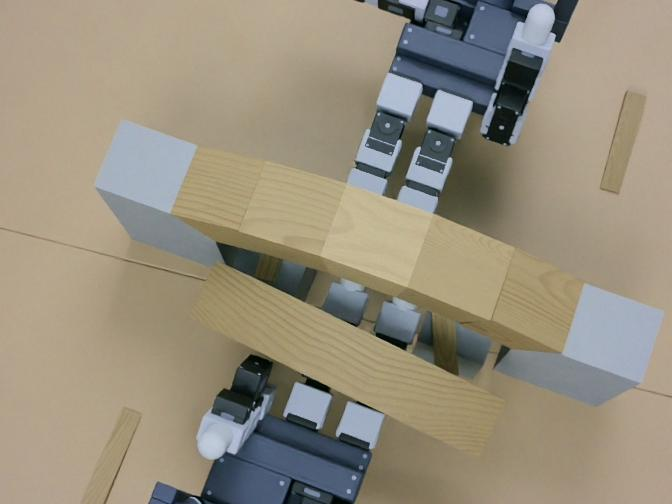

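Emit:
move(arm3={"target": [-0.262, 0.006, 0.965, 0.541, 0.513, 0.460, 0.484], "speed": 0.07}, arm1={"target": [0.34, -0.04, 0.99, -0.480, -0.465, 0.519, 0.533], "speed": 0.15}, cameras=["cam_front", "cam_top", "cam_back"])

Scene clock: 2075.73 s.
Joint torques (N m): arm1=[2.55 -1.44 4.62 1.66 0.16 -0.14] | arm2=[-0.62 2.32 9.89 1.8 0.18 0.05] | arm3=[0.5 -8.06 2.59 3.77 0.18 -0.15] | arm4=[-0.73 3.02 11.51 2.43 0 0]
Motor temperatures (°C): arm1=[23 25 30 25 25 22] | arm2=[22 25 53 28 24 25] | arm3=[26 34 27 24 24 24] | arm4=[23 23 52 23 24 24]
Heat: arm1: hottest joint3_rad 30 °C; arm2: hottest joint3_rad 53 °C; arm3: hottest joint2_rad 34 °C; arm4: hottest joint3_rad 52 °C.
move: arm1 done; arm3 off_target
Joint velocities: within noise
arm1.joint_positions: joint1_rad=+0.498 joint2_rad=+1.067 joint3_rad=+0.027 joint4_rad=+1.078 joint5_rad=+0.585 joint6_rad=-0.022 hand_index_mcp=+0.761 hand_index_abd=-0.002 hand_index_pip=+0.576 hand_index_dip=+0.696 hand_middle_mcp=+0.762 hand_middle_abd=-0.001 hand_middle_pip=+0.576 hand_middle_dip=+0.694 hand_ring_mcp=-0.821 hand_ring_abd=+0.001 hand_ring_pip=+0.576 hand_ring_dip=+0.695 hand_thumb_cmc=+0.722 hand_thumb_axl=+0.677 hand_thumb_mcp=+0.226 hand_thumb_ipl=+0.168 hand_current_limit=+0.700 hand_speed=-0.850
arm1.joint_status: not commanded
arm1.hand_state: goal,goal,goal,goal,goal,goal,goal,goal,goal,goal,goal,goal,goal,goal,goal,goal
arm1.index_mcp_current_ma: 9
arm1.index_abd_current_ma: -1
arm1.index_pip_current_ma: 0
arm1.index_dip_current_ma: 0
arm1.middle_mcp_current_ma: 10
arm1.middle_abd_current_ma: 0
arm1.middle_pip_current_ma: 0
arm1.middle_dip_current_ma: -1
arm1.ring_mcp_current_ma: -1
arm1.ring_abd_current_ma: 0
arm1.ring_pip_current_ma: 0
arm1.ring_dip_current_ma: 0
arm1.thumb_cmc_current_ma: 10
arm1.thumb_axl_current_ma: 0
arm1.thumb_mcp_current_ma: 0
arm1.thumb_ipl_current_ma: 0
arm1.hand_goal_index_mcp: 0.754
arm1.hand_goal_index_abd: 0.000
arm1.hand_goal_index_pip: 0.576
arm1.hand_goal_index_dip: 0.696
arm1.hand_goal_middle_mcp: 0.754
arm1.hand_goal_middle_abd: 0.000
arm1.hand_goal_middle_pip: 0.576
arm1.hand_goal_middle_dip: 0.696
arm1.hand_goal_ring_mcp: -0.820
arm1.hand_goal_ring_abd: 0.000
arm1.hand_goal_ring_pip: 0.576
arm1.hand_goal_ring_dip: 0.696
arm1.hand_goal_thumb_cmc: 0.714
arm1.hand_goal_thumb_axl: 0.678
arm1.hand_goal_thumb_mcp: 0.226
arm1.hand_goal_thumb_ipl: 0.168
arm1.hand: x=+0.3393 y=-0.0354 z=+0.9895 quat_wxyz=(-0.481, -0.459, +0.524, +0.533) (m; scene frame)
arm1.hand_target: x=+0.3400 y=-0.0400 z=+0.9900 quat_wxyz=(-0.480, -0.465, +0.519, +0.533) (m; scene frame)
arm1.hand_status: done (0.005 m and 0.9 deg from the pose sent, 0.187 m and 2.0 deg at the start)
arm2.joint_positions: joint1_rad=+0.081 joint2_rad=+0.625 joint3_rad=+1.339 joint4_rad=-1.439 joint5_rad=+0.068 joint6_rad=+1.144 hand_index_mcp=+0.754 hand_index_abd=+0.000 hand_index_pip=+0.577 hand_index_dip=+0.696 hand_middle_mcp=+0.754 hand_middle_abd=+0.000 hand_middle_pip=+0.577 hand_middle_dip=+0.696 hand_ring_mcp=+0.754 hand_ring_abd=+0.000 hand_ring_pip=+0.577 hand_ring_dip=+0.696 hand_thumb_cmc=+0.715 hand_thumb_axl=+0.677 hand_thumb_mcp=+0.225 hand_thumb_ipl=+0.168 hand_current_limit=+0.400 hand_speed=-0.600
arm2.joint_status: not commanded
arm2.hand_state: goal,goal,goal,goal,goal,goal,goal,goal,goal,goal,goal,goal,goal,goal,goal,goal
arm2.index_mcp_current_ma: 0
arm2.index_abd_current_ma: 0
arm2.index_pip_current_ma: 0
arm2.index_dip_current_ma: 0
arm2.middle_mcp_current_ma: 0
arm2.middle_abd_current_ma: 0
arm2.middle_pip_current_ma: 0
arm2.middle_dip_current_ma: 0
arm2.ring_mcp_current_ma: 0
arm2.ring_abd_current_ma: 0
arm2.ring_pip_current_ma: 0
arm2.ring_dip_current_ma: 0
arm2.thumb_cmc_current_ma: 0
arm2.thumb_axl_current_ma: 0
arm2.thumb_mcp_current_ma: 0
arm2.thumb_ipl_current_ma: 0
arm2.hand_goal_index_mcp: 0.754
arm2.hand_goal_index_abd: 0.000
arm2.hand_goal_index_pip: 0.576
arm2.hand_goal_index_dip: 0.696
arm2.hand_goal_middle_mcp: 0.754
arm2.hand_goal_middle_abd: 0.000
arm2.hand_goal_middle_pip: 0.576
arm2.hand_goal_middle_dip: 0.696
arm2.hand_goal_ring_mcp: 0.754
arm2.hand_goal_ring_abd: 0.000
arm2.hand_goal_ring_pip: 0.576
arm2.hand_goal_ring_dip: 0.696
arm2.hand_goal_thumb_cmc: 0.714
arm2.hand_goal_thumb_axl: 0.678
arm2.hand_goal_thumb_mcp: 0.226
arm2.hand_goal_thumb_ipl: 0.168
arm2.hand: x=-0.0785 y=+0.4102 z=+1.3133 quat_wxyz=(+0.360, +0.775, -0.478, +0.205) (m; scene frame)
arm2.hand_target: x=-0.0785 y=+0.4122 z=+1.3246 quat_wxyz=(+0.369, +0.770, -0.475, +0.212) (m; scene frame)
arm2.hand_status: not commanded
arm3.joint_positions: joint1_rad=+0.180 joint2_rad=+1.776 joint3_rad=+0.163 joint4_rad=+1.536 joint5_rad=+0.333 joint6_rad=-0.004 hand_index_mcp=+0.628 hand_index_abd=-0.003 hand_index_pip=+0.581 hand_index_dip=+0.700 hand_middle_mcp=+0.628 hand_middle_abd=-0.003 hand_middle_pip=+0.581 hand_middle_dip=+0.699 hand_ring_mcp=-0.827 hand_ring_abd=+0.002 hand_ring_pip=+0.576 hand_ring_dip=+0.693 hand_thumb_cmc=+0.724 hand_thumb_axl=+0.677 hand_thumb_mcp=+0.226 hand_thumb_ipl=+0.168 hand_current_limit=+0.600 hand_speed=-0.850
arm3.joint_status: not commanded
arm3.hand_state: blocked,goal,goal,goal,blocked,goal,goal,goal,goal,goal,goal,goal,goal,goal,goal,goal
arm3.index_mcp_current_ma: 120
arm3.index_abd_current_ma: -1
arm3.index_pip_current_ma: 3
arm3.index_dip_current_ma: 2
arm3.middle_mcp_current_ma: 120
arm3.middle_abd_current_ma: -1
arm3.middle_pip_current_ma: 3
arm3.middle_dip_current_ma: 1
arm3.ring_mcp_current_ma: -5
arm3.ring_abd_current_ma: 1
arm3.ring_pip_current_ma: 0
arm3.ring_dip_current_ma: -1
arm3.thumb_cmc_current_ma: 7
arm3.thumb_axl_current_ma: 0
arm3.thumb_mcp_current_ma: 0
arm3.thumb_ipl_current_ma: 0
arm3.hand_goal_index_mcp: 0.570
arm3.hand_goal_index_abd: 0.000
arm3.hand_goal_index_pip: 0.576
arm3.hand_goal_index_dip: 0.696
arm3.hand_goal_middle_mcp: 0.570
arm3.hand_goal_middle_abd: 0.000
arm3.hand_goal_middle_pip: 0.576
arm3.hand_goal_middle_dip: 0.696
arm3.hand_goal_ring_mcp: -0.820
arm3.hand_goal_ring_abd: 0.000
arm3.hand_goal_ring_pip: 0.576
arm3.hand_goal_ring_dip: 0.696
arm3.hand_goal_thumb_cmc: 0.714
arm3.hand_goal_thumb_axl: 0.678
arm3.hand_goal_thumb_mcp: 0.226
arm3.hand_goal_thumb_ipl: 0.168
arm3.hand: x=-0.2590 y=+0.0017 z=+0.9394 quat_wxyz=(+0.517, +0.541, +0.492, +0.445) (m; scene frame)
arm3.hand_target: x=-0.2623 y=+0.0056 z=+0.9647 quat_wxyz=(+0.531, +0.524, +0.466, +0.476) (m; scene frame)
arm3.hand_status: off_target (0.026 m and 7.2 deg from the pose sent, 0.168 m and 3.7 deg at the start; a joint's target at an end of its range on 34 of 90 steps)
arm4.joint_positions: joint1_rad=-0.812 joint2_rad=+0.602 joint3_rad=+1.335 joint4_rad=-1.243 joint5_rad=-0.043 joint6_rad=+1.026 hand_index_mcp=+0.755 hand_index_abd=+0.000 hand_index_pip=+0.577 hand_index_dip=+0.696 hand_middle_mcp=+0.755 hand_middle_abd=+0.000 hand_middle_pip=+0.577 hand_middle_dip=+0.696 hand_ring_mcp=+0.755 hand_ring_abd=+0.000 hand_ring_pip=+0.577 hand_ring_dip=+0.696 hand_thumb_cmc=+0.715 hand_thumb_axl=+0.677 hand_thumb_mcp=+0.226 hand_thumb_ipl=+0.168 hand_current_limit=+0.400 hand_speed=-0.600
arm4.joint_status: not commanded
arm4.hand_state: goal,goal,goal,goal,goal,goal,goal,goal,goal,goal,goal,goal,goal,goal,goal,goal
arm4.index_mcp_current_ma: 3
arm4.index_abd_current_ma: 1
arm4.index_pip_current_ma: 2
arm4.index_dip_current_ma: 0
arm4.middle_mcp_current_ma: 2
arm4.middle_abd_current_ma: 1
arm4.middle_pip_current_ma: 2
arm4.middle_dip_current_ma: 0
arm4.ring_mcp_current_ma: 3
arm4.ring_abd_current_ma: 1
arm4.ring_pip_current_ma: 2
arm4.ring_dip_current_ma: 0
arm4.thumb_cmc_current_ma: 2
arm4.thumb_axl_current_ma: -2
arm4.thumb_mcp_current_ma: -1
arm4.thumb_ipl_current_ma: -1
arm4.hand_goal_index_mcp: 0.754
arm4.hand_goal_index_abd: 0.000
arm4.hand_goal_index_pip: 0.576
arm4.hand_goal_index_dip: 0.696
arm4.hand_goal_middle_mcp: 0.754
arm4.hand_goal_middle_abd: 0.000
arm4.hand_goal_middle_pip: 0.576
arm4.hand_goal_middle_dip: 0.696
arm4.hand_goal_ring_mcp: 0.754
arm4.hand_goal_ring_abd: 0.000
arm4.hand_goal_ring_pip: 0.576
arm4.hand_goal_ring_dip: 0.696
arm4.hand_goal_thumb_cmc: 0.714
arm4.hand_goal_thumb_axl: 0.678
arm4.hand_goal_thumb_mcp: 0.226
arm4.hand_goal_thumb_ipl: 0.168
arm4.hand: x=+0.2395 y=-0.5281 z=+1.3425 quat_wxyz=(-0.065, +0.683, +0.526, +0.502) (m; scene frame)
arm4.hand_target: x=+0.2370 y=-0.5303 z=+1.3562 quat_wxyz=(-0.067, +0.677, +0.522, +0.514) (m; scene frame)
arm4.hand_status: not commanded
pictures: cam_back, cam_front, cam_top

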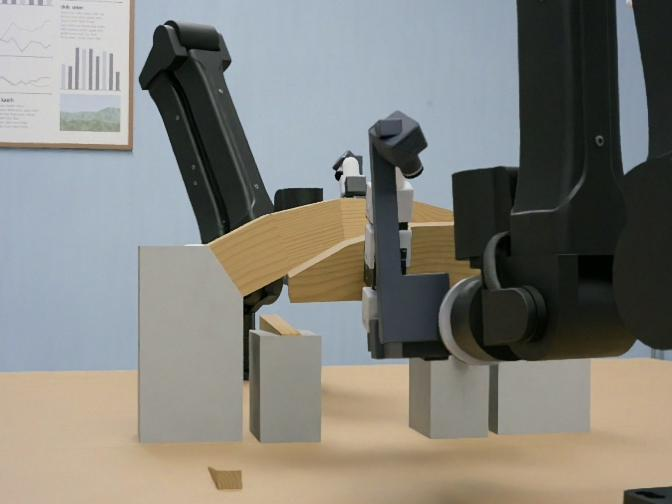

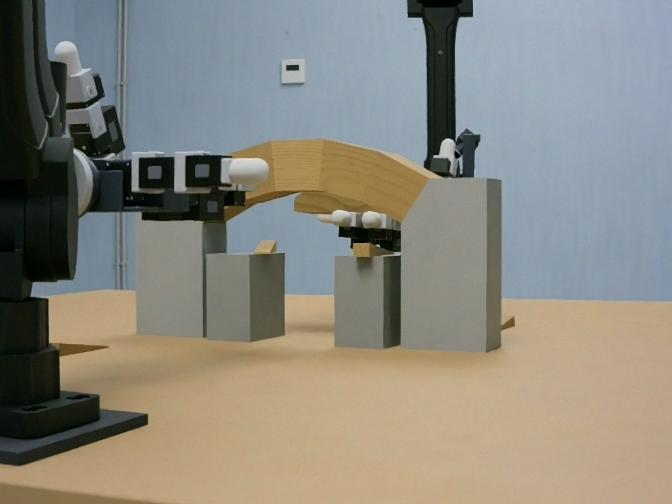

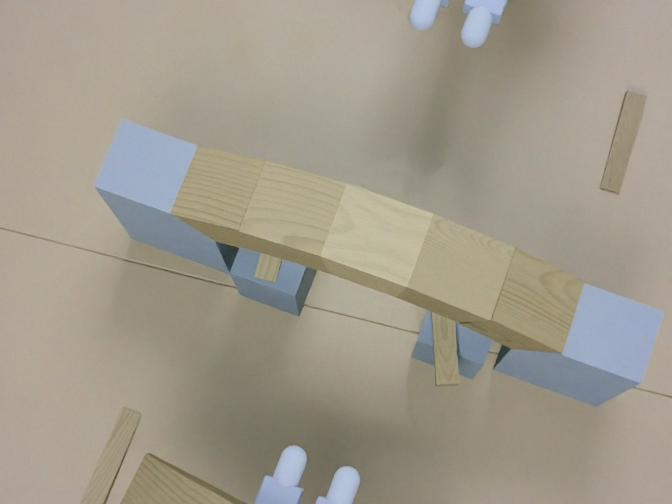

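Emit:
move(arm3={"target": [-0.265, -0.03, 0.885, 0.4168, 0.6179, 0.5534, 0.3733], "speed": 0.08}, cameras=["cam_front", "cam_top", "cam_back"])

Scene clock: 2090.00 s.
Joint torques (N m): arm1=[2.61 -1.44 4.63 1.62 0.16 -0.15] | arm2=[-0.62 2.37 9.91 1.84 0.2 0.06] | arm3=[-1.55 -6.77 3.86 1.95 0.06 -0.08] | arm4=[-0.91 2.73 11.4 2.47 0.01 -0.03]
Motor temperatures (°C): arm1=[23 24 30 25 25 23] | arm2=[22 25 53 28 24 25] | arm3=[26 32 26 24 24 24] | arm4=[23 23 52 23 24 24]
Heat: arm1: hottest joint3_rad 30 °C; arm2: hottest joint3_rad 53 °C; arm3: hottest joint2_rad 32 °C; arm4: hottest joint3_rad 52 °C.
move: arm3 off_target
Joint velocities: within noise
arm1, arm2, arm4: as last shown
arm3.joint_positions: joint1_rad=+0.067 joint2_rad=+1.566 joint3_rad=+0.098 joint4_rad=+1.024 joint5_rad=+0.181 joint6_rad=+0.063 hand_index_mcp=+0.627 hand_index_abd=-0.003 hand_index_pip=+0.581 hand_index_dip=+0.700 hand_middle_mcp=+0.627 hand_middle_abd=-0.003 hand_middle_pip=+0.581 hand_middle_dip=+0.699 hand_ring_mcp=-0.821 hand_ring_abd=+0.002 hand_ring_pip=+0.576 hand_ring_dip=+0.693 hand_thumb_cmc=+0.724 hand_thumb_axl=+0.677 hand_thumb_mcp=+0.226 hand_thumb_ipl=+0.168 hand_current_limit=+0.600 hand_speed=-0.850
arm3.joint_status: not commanded
arm3.hand_state: blocked,goal,goal,goal,blocked,goal,goal,goal,goal,goal,goal,goal,goal,goal,goal,goal
arm3.index_mcp_current_ma: 119
arm3.index_abd_current_ma: -1
arm3.index_pip_current_ma: 3
arm3.index_dip_current_ma: 2
arm3.middle_mcp_current_ma: 119
arm3.middle_abd_current_ma: -1
arm3.middle_pip_current_ma: 3
arm3.middle_dip_current_ma: 1
arm3.ring_mcp_current_ma: 0
arm3.ring_abd_current_ma: 1
arm3.ring_pip_current_ma: 0
arm3.ring_dip_current_ma: -1
arm3.thumb_cmc_current_ma: 7
arm3.thumb_axl_current_ma: 0
arm3.thumb_mcp_current_ma: 0
arm3.thumb_ipl_current_ma: 0
arm3.hand_goal_index_mcp: 0.570
arm3.hand_goal_index_abd: 0.000
arm3.hand_goal_index_pip: 0.576
arm3.hand_goal_index_dip: 0.696
arm3.hand_goal_middle_mcp: 0.570
arm3.hand_goal_middle_abd: 0.000
arm3.hand_goal_middle_pip: 0.576
arm3.hand_goal_middle_dip: 0.696
arm3.hand_goal_ring_mcp: -0.820
arm3.hand_goal_ring_abd: 0.000
arm3.hand_goal_ring_pip: 0.576
arm3.hand_goal_ring_dip: 0.696
arm3.hand_goal_thumb_cmc: 0.714
arm3.hand_goal_thumb_axl: 0.678
arm3.hand_goal_thumb_mcp: 0.226
arm3.hand_goal_thumb_ipl: 0.168
arm3.hand: x=-0.2692 y=-0.0245 z=+0.8686 quat_wxyz=(+0.404, +0.619, +0.571, +0.357) (m; scene frame)
arm3.hand_target: x=-0.2652 y=-0.0300 z=+0.8848 quat_wxyz=(+0.417, +0.617, +0.553, +0.373) (m; scene frame)
arm3.hand_status: off_target (0.018 m and 3.1 deg from the pose sent, 0.063 m and 18.1 deg at the start; a joint's target at an end of its range on 1 of 90 steps)
pictures: cam_back, cam_front, cam_top

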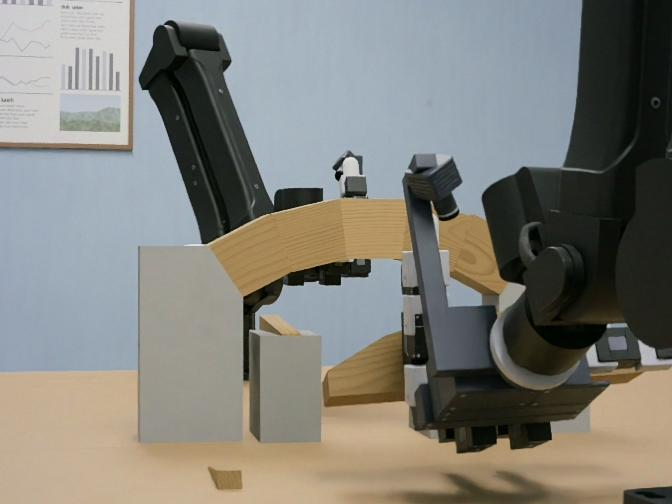

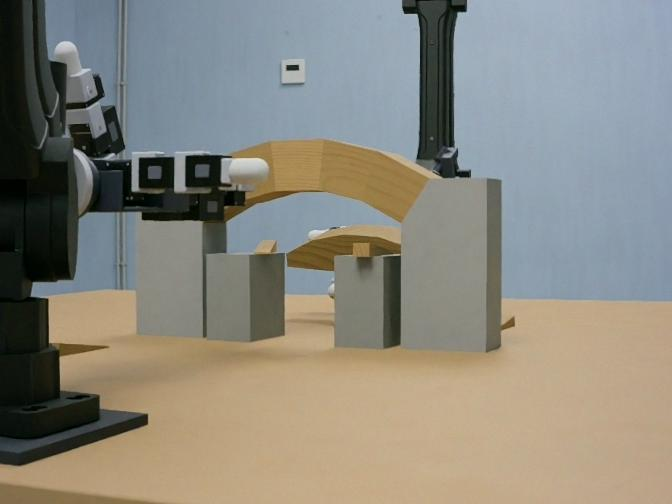

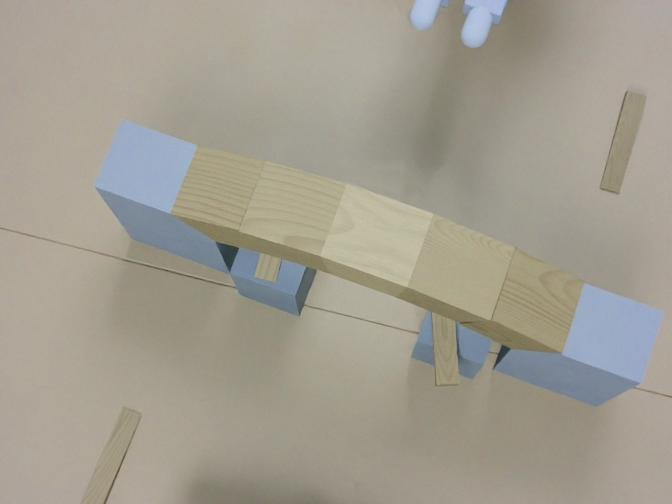

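Emit:
move(arm3={"target": [-0.265, -0.03, 0.850, 0.4168, 0.6179, 0.5534, 0.3733], "speed": 0.04})

Emit:
move(arm3={"joints": {"hand_index_mcp": 0.78, "hand_middle_mcp": 0.78, "hand_speed": -0.93}}, cameras=["cam_front", "cam_back"])

Scene clock: 2107.53 s.
Joint torques (N m): arm1=[2.49 -1.38 4.63 1.61 0.15 -0.14] | arm2=[-0.62 2.61 9.87 1.81 0.19 0.05] | arm3=[-1.61 -4.72 2.4 2.84 0.06 -0.09] | arm4=[-0.91 2.67 11.48 2.37 0.01 -0.03]
Motor temperatures (°C): arm1=[23 24 30 25 25 23] | arm2=[22 25 53 28 24 25] | arm3=[26 31 26 24 23 24] | arm4=[23 23 52 23 24 24]
Heat: arm1: hottest joint3_rad 30 °C; arm2: hottest joint3_rad 53 °C; arm3: hottest joint2_rad 31 °C; arm4: hottest joint3_rad 52 °C.
move: arm3 off_target
Joint velocities: within noise
arm1, arm2, arm4: as last shown
arm3.joint_positions: joint1_rad=+0.067 joint2_rad=+1.837 joint3_rad=+0.099 joint4_rad=+1.305 joint5_rad=+0.181 joint6_rad=+0.065 hand_index_mcp=+0.621 hand_index_abd=-0.003 hand_index_pip=+0.586 hand_index_dip=+0.699 hand_middle_mcp=+0.619 hand_middle_abd=-0.003 hand_middle_pip=+0.595 hand_middle_dip=+0.700 hand_ring_mcp=-0.821 hand_ring_abd=+0.002 hand_ring_pip=+0.576 hand_ring_dip=+0.693 hand_thumb_cmc=+0.724 hand_thumb_axl=+0.677 hand_thumb_mcp=+0.226 hand_thumb_ipl=+0.168 hand_current_limit=+0.600 hand_speed=-0.850
arm3.joint_status: not commanded
arm3.hand_state: blocked,goal,goal,goal,blocked,goal,goal,goal,goal,goal,goal,goal,goal,goal,goal,goal
arm3.index_mcp_current_ma: 100
arm3.index_abd_current_ma: -1
arm3.index_pip_current_ma: 7
arm3.index_dip_current_ma: 1
arm3.middle_mcp_current_ma: 93
arm3.middle_abd_current_ma: -1
arm3.middle_pip_current_ma: 19
arm3.middle_dip_current_ma: 2
arm3.ring_mcp_current_ma: 0
arm3.ring_abd_current_ma: 1
arm3.ring_pip_current_ma: 0
arm3.ring_dip_current_ma: -1
arm3.thumb_cmc_current_ma: 7
arm3.thumb_axl_current_ma: 0
arm3.thumb_mcp_current_ma: 0
arm3.thumb_ipl_current_ma: 0
arm3.hand_goal_index_mcp: 0.570
arm3.hand_goal_index_abd: 0.000
arm3.hand_goal_index_pip: 0.576
arm3.hand_goal_index_dip: 0.696
arm3.hand_goal_middle_mcp: 0.570
arm3.hand_goal_middle_abd: 0.000
arm3.hand_goal_middle_pip: 0.576
arm3.hand_goal_middle_dip: 0.696
arm3.hand_goal_ring_mcp: -0.820
arm3.hand_goal_ring_abd: 0.000
arm3.hand_goal_ring_pip: 0.576
arm3.hand_goal_ring_dip: 0.696
arm3.hand_goal_thumb_cmc: 0.714
arm3.hand_goal_thumb_axl: 0.678
arm3.hand_goal_thumb_mcp: 0.226
arm3.hand_goal_thumb_ipl: 0.168
arm3.hand: x=-0.2727 y=-0.0249 z=+0.8430 quat_wxyz=(+0.406, +0.618, +0.568, +0.361) (m; scene frame)
arm3.hand_target: x=-0.2654 y=-0.0300 z=+0.8500 quat_wxyz=(+0.416, +0.618, +0.553, +0.373) (m; scene frame)
arm3.hand_status: off_target (0.012 m and 2.5 deg from the pose sent, 0.020 m and 3.1 deg at the start)
pictures: none

Scene clock: 2108.87 s.
Joint torques (N m): arm1=[2.55 -1.38 4.63 1.58 0.15 -0.14] | arm2=[-0.67 2.37 9.94 1.84 0.19 0.05] | arm3=[-1.55 -4.78 1.81 1.63 0.05 -0.09] | arm4=[-0.73 2.84 11.4 2.47 0.01 -0.04]
Motor temperatures (°C): arm1=[23 24 30 25 25 23] | arm2=[22 25 53 28 24 25] | arm3=[26 31 26 24 23 24] | arm4=[23 23 52 23 24 24]
Heat: arm1: hottest joint3_rad 30 °C; arm2: hottest joint3_rad 53 °C; arm3: hottest joint2_rad 31 °C; arm4: hottest joint3_rad 52 °C.
move: arm3 off_target
Joint velocities: within noise
arm1, arm2, arm4: as last shown
arm3.joint_positions: joint1_rad=+0.067 joint2_rad=+1.837 joint3_rad=+0.108 joint4_rad=+1.332 joint5_rad=+0.181 joint6_rad=+0.066 hand_index_mcp=+0.769 hand_index_abd=-0.002 hand_index_pip=+0.574 hand_index_dip=+0.699 hand_middle_mcp=+0.758 hand_middle_abd=-0.003 hand_middle_pip=+0.585 hand_middle_dip=+0.701 hand_ring_mcp=-0.821 hand_ring_abd=+0.002 hand_ring_pip=+0.576 hand_ring_dip=+0.693 hand_thumb_cmc=+0.724 hand_thumb_axl=+0.677 hand_thumb_mcp=+0.226 hand_thumb_ipl=+0.168 hand_current_limit=+0.600 hand_speed=-0.930
arm3.joint_status: hand_middle_mcp off_target (ended at +0.758, target +0.780); the others done
arm3.hand_state: goal,goal,goal,goal,blocked,goal,goal,goal,goal,goal,goal,goal,goal,goal,goal,goal
arm3.index_mcp_current_ma: -9
arm3.index_abd_current_ma: -1
arm3.index_pip_current_ma: 0
arm3.index_dip_current_ma: 1
arm3.middle_mcp_current_ma: -28
arm3.middle_abd_current_ma: -1
arm3.middle_pip_current_ma: 6
arm3.middle_dip_current_ma: 3
arm3.ring_mcp_current_ma: 0
arm3.ring_abd_current_ma: 1
arm3.ring_pip_current_ma: 0
arm3.ring_dip_current_ma: -1
arm3.thumb_cmc_current_ma: 7
arm3.thumb_axl_current_ma: 0
arm3.thumb_mcp_current_ma: 0
arm3.thumb_ipl_current_ma: 0
arm3.hand_goal_index_mcp: 0.780
arm3.hand_goal_index_abd: 0.000
arm3.hand_goal_index_pip: 0.576
arm3.hand_goal_index_dip: 0.696
arm3.hand_goal_middle_mcp: 0.780
arm3.hand_goal_middle_abd: 0.000
arm3.hand_goal_middle_pip: 0.576
arm3.hand_goal_middle_dip: 0.696
arm3.hand_goal_ring_mcp: -0.820
arm3.hand_goal_ring_abd: 0.000
arm3.hand_goal_ring_pip: 0.576
arm3.hand_goal_ring_dip: 0.696
arm3.hand_goal_thumb_cmc: 0.714
arm3.hand_goal_thumb_axl: 0.678
arm3.hand_goal_thumb_mcp: 0.226
arm3.hand_goal_thumb_ipl: 0.168
arm3.hand: x=-0.2685 y=-0.0246 z=+0.8517 quat_wxyz=(+0.415, +0.612, +0.560, +0.374) (m; scene frame)
arm3.hand_target: x=-0.2654 y=-0.0299 z=+0.8500 quat_wxyz=(+0.416, +0.618, +0.553, +0.373) (m; scene frame)
arm3.hand_status: not commanded
pictures: cam_back, cam_front

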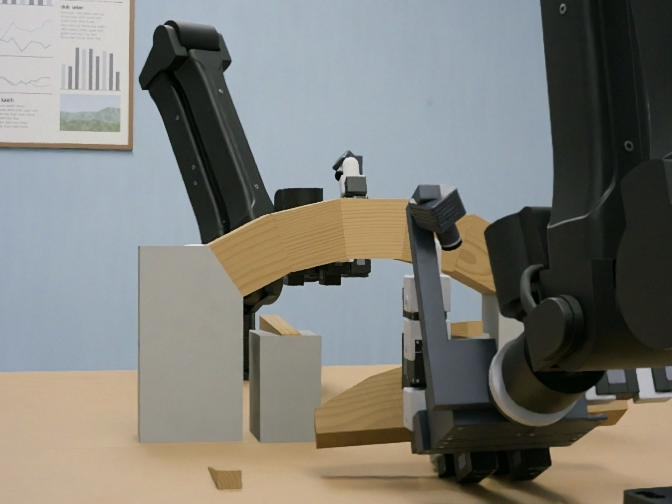

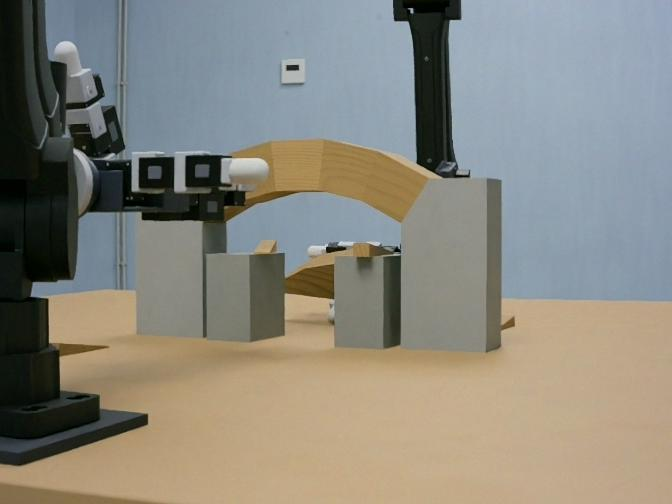

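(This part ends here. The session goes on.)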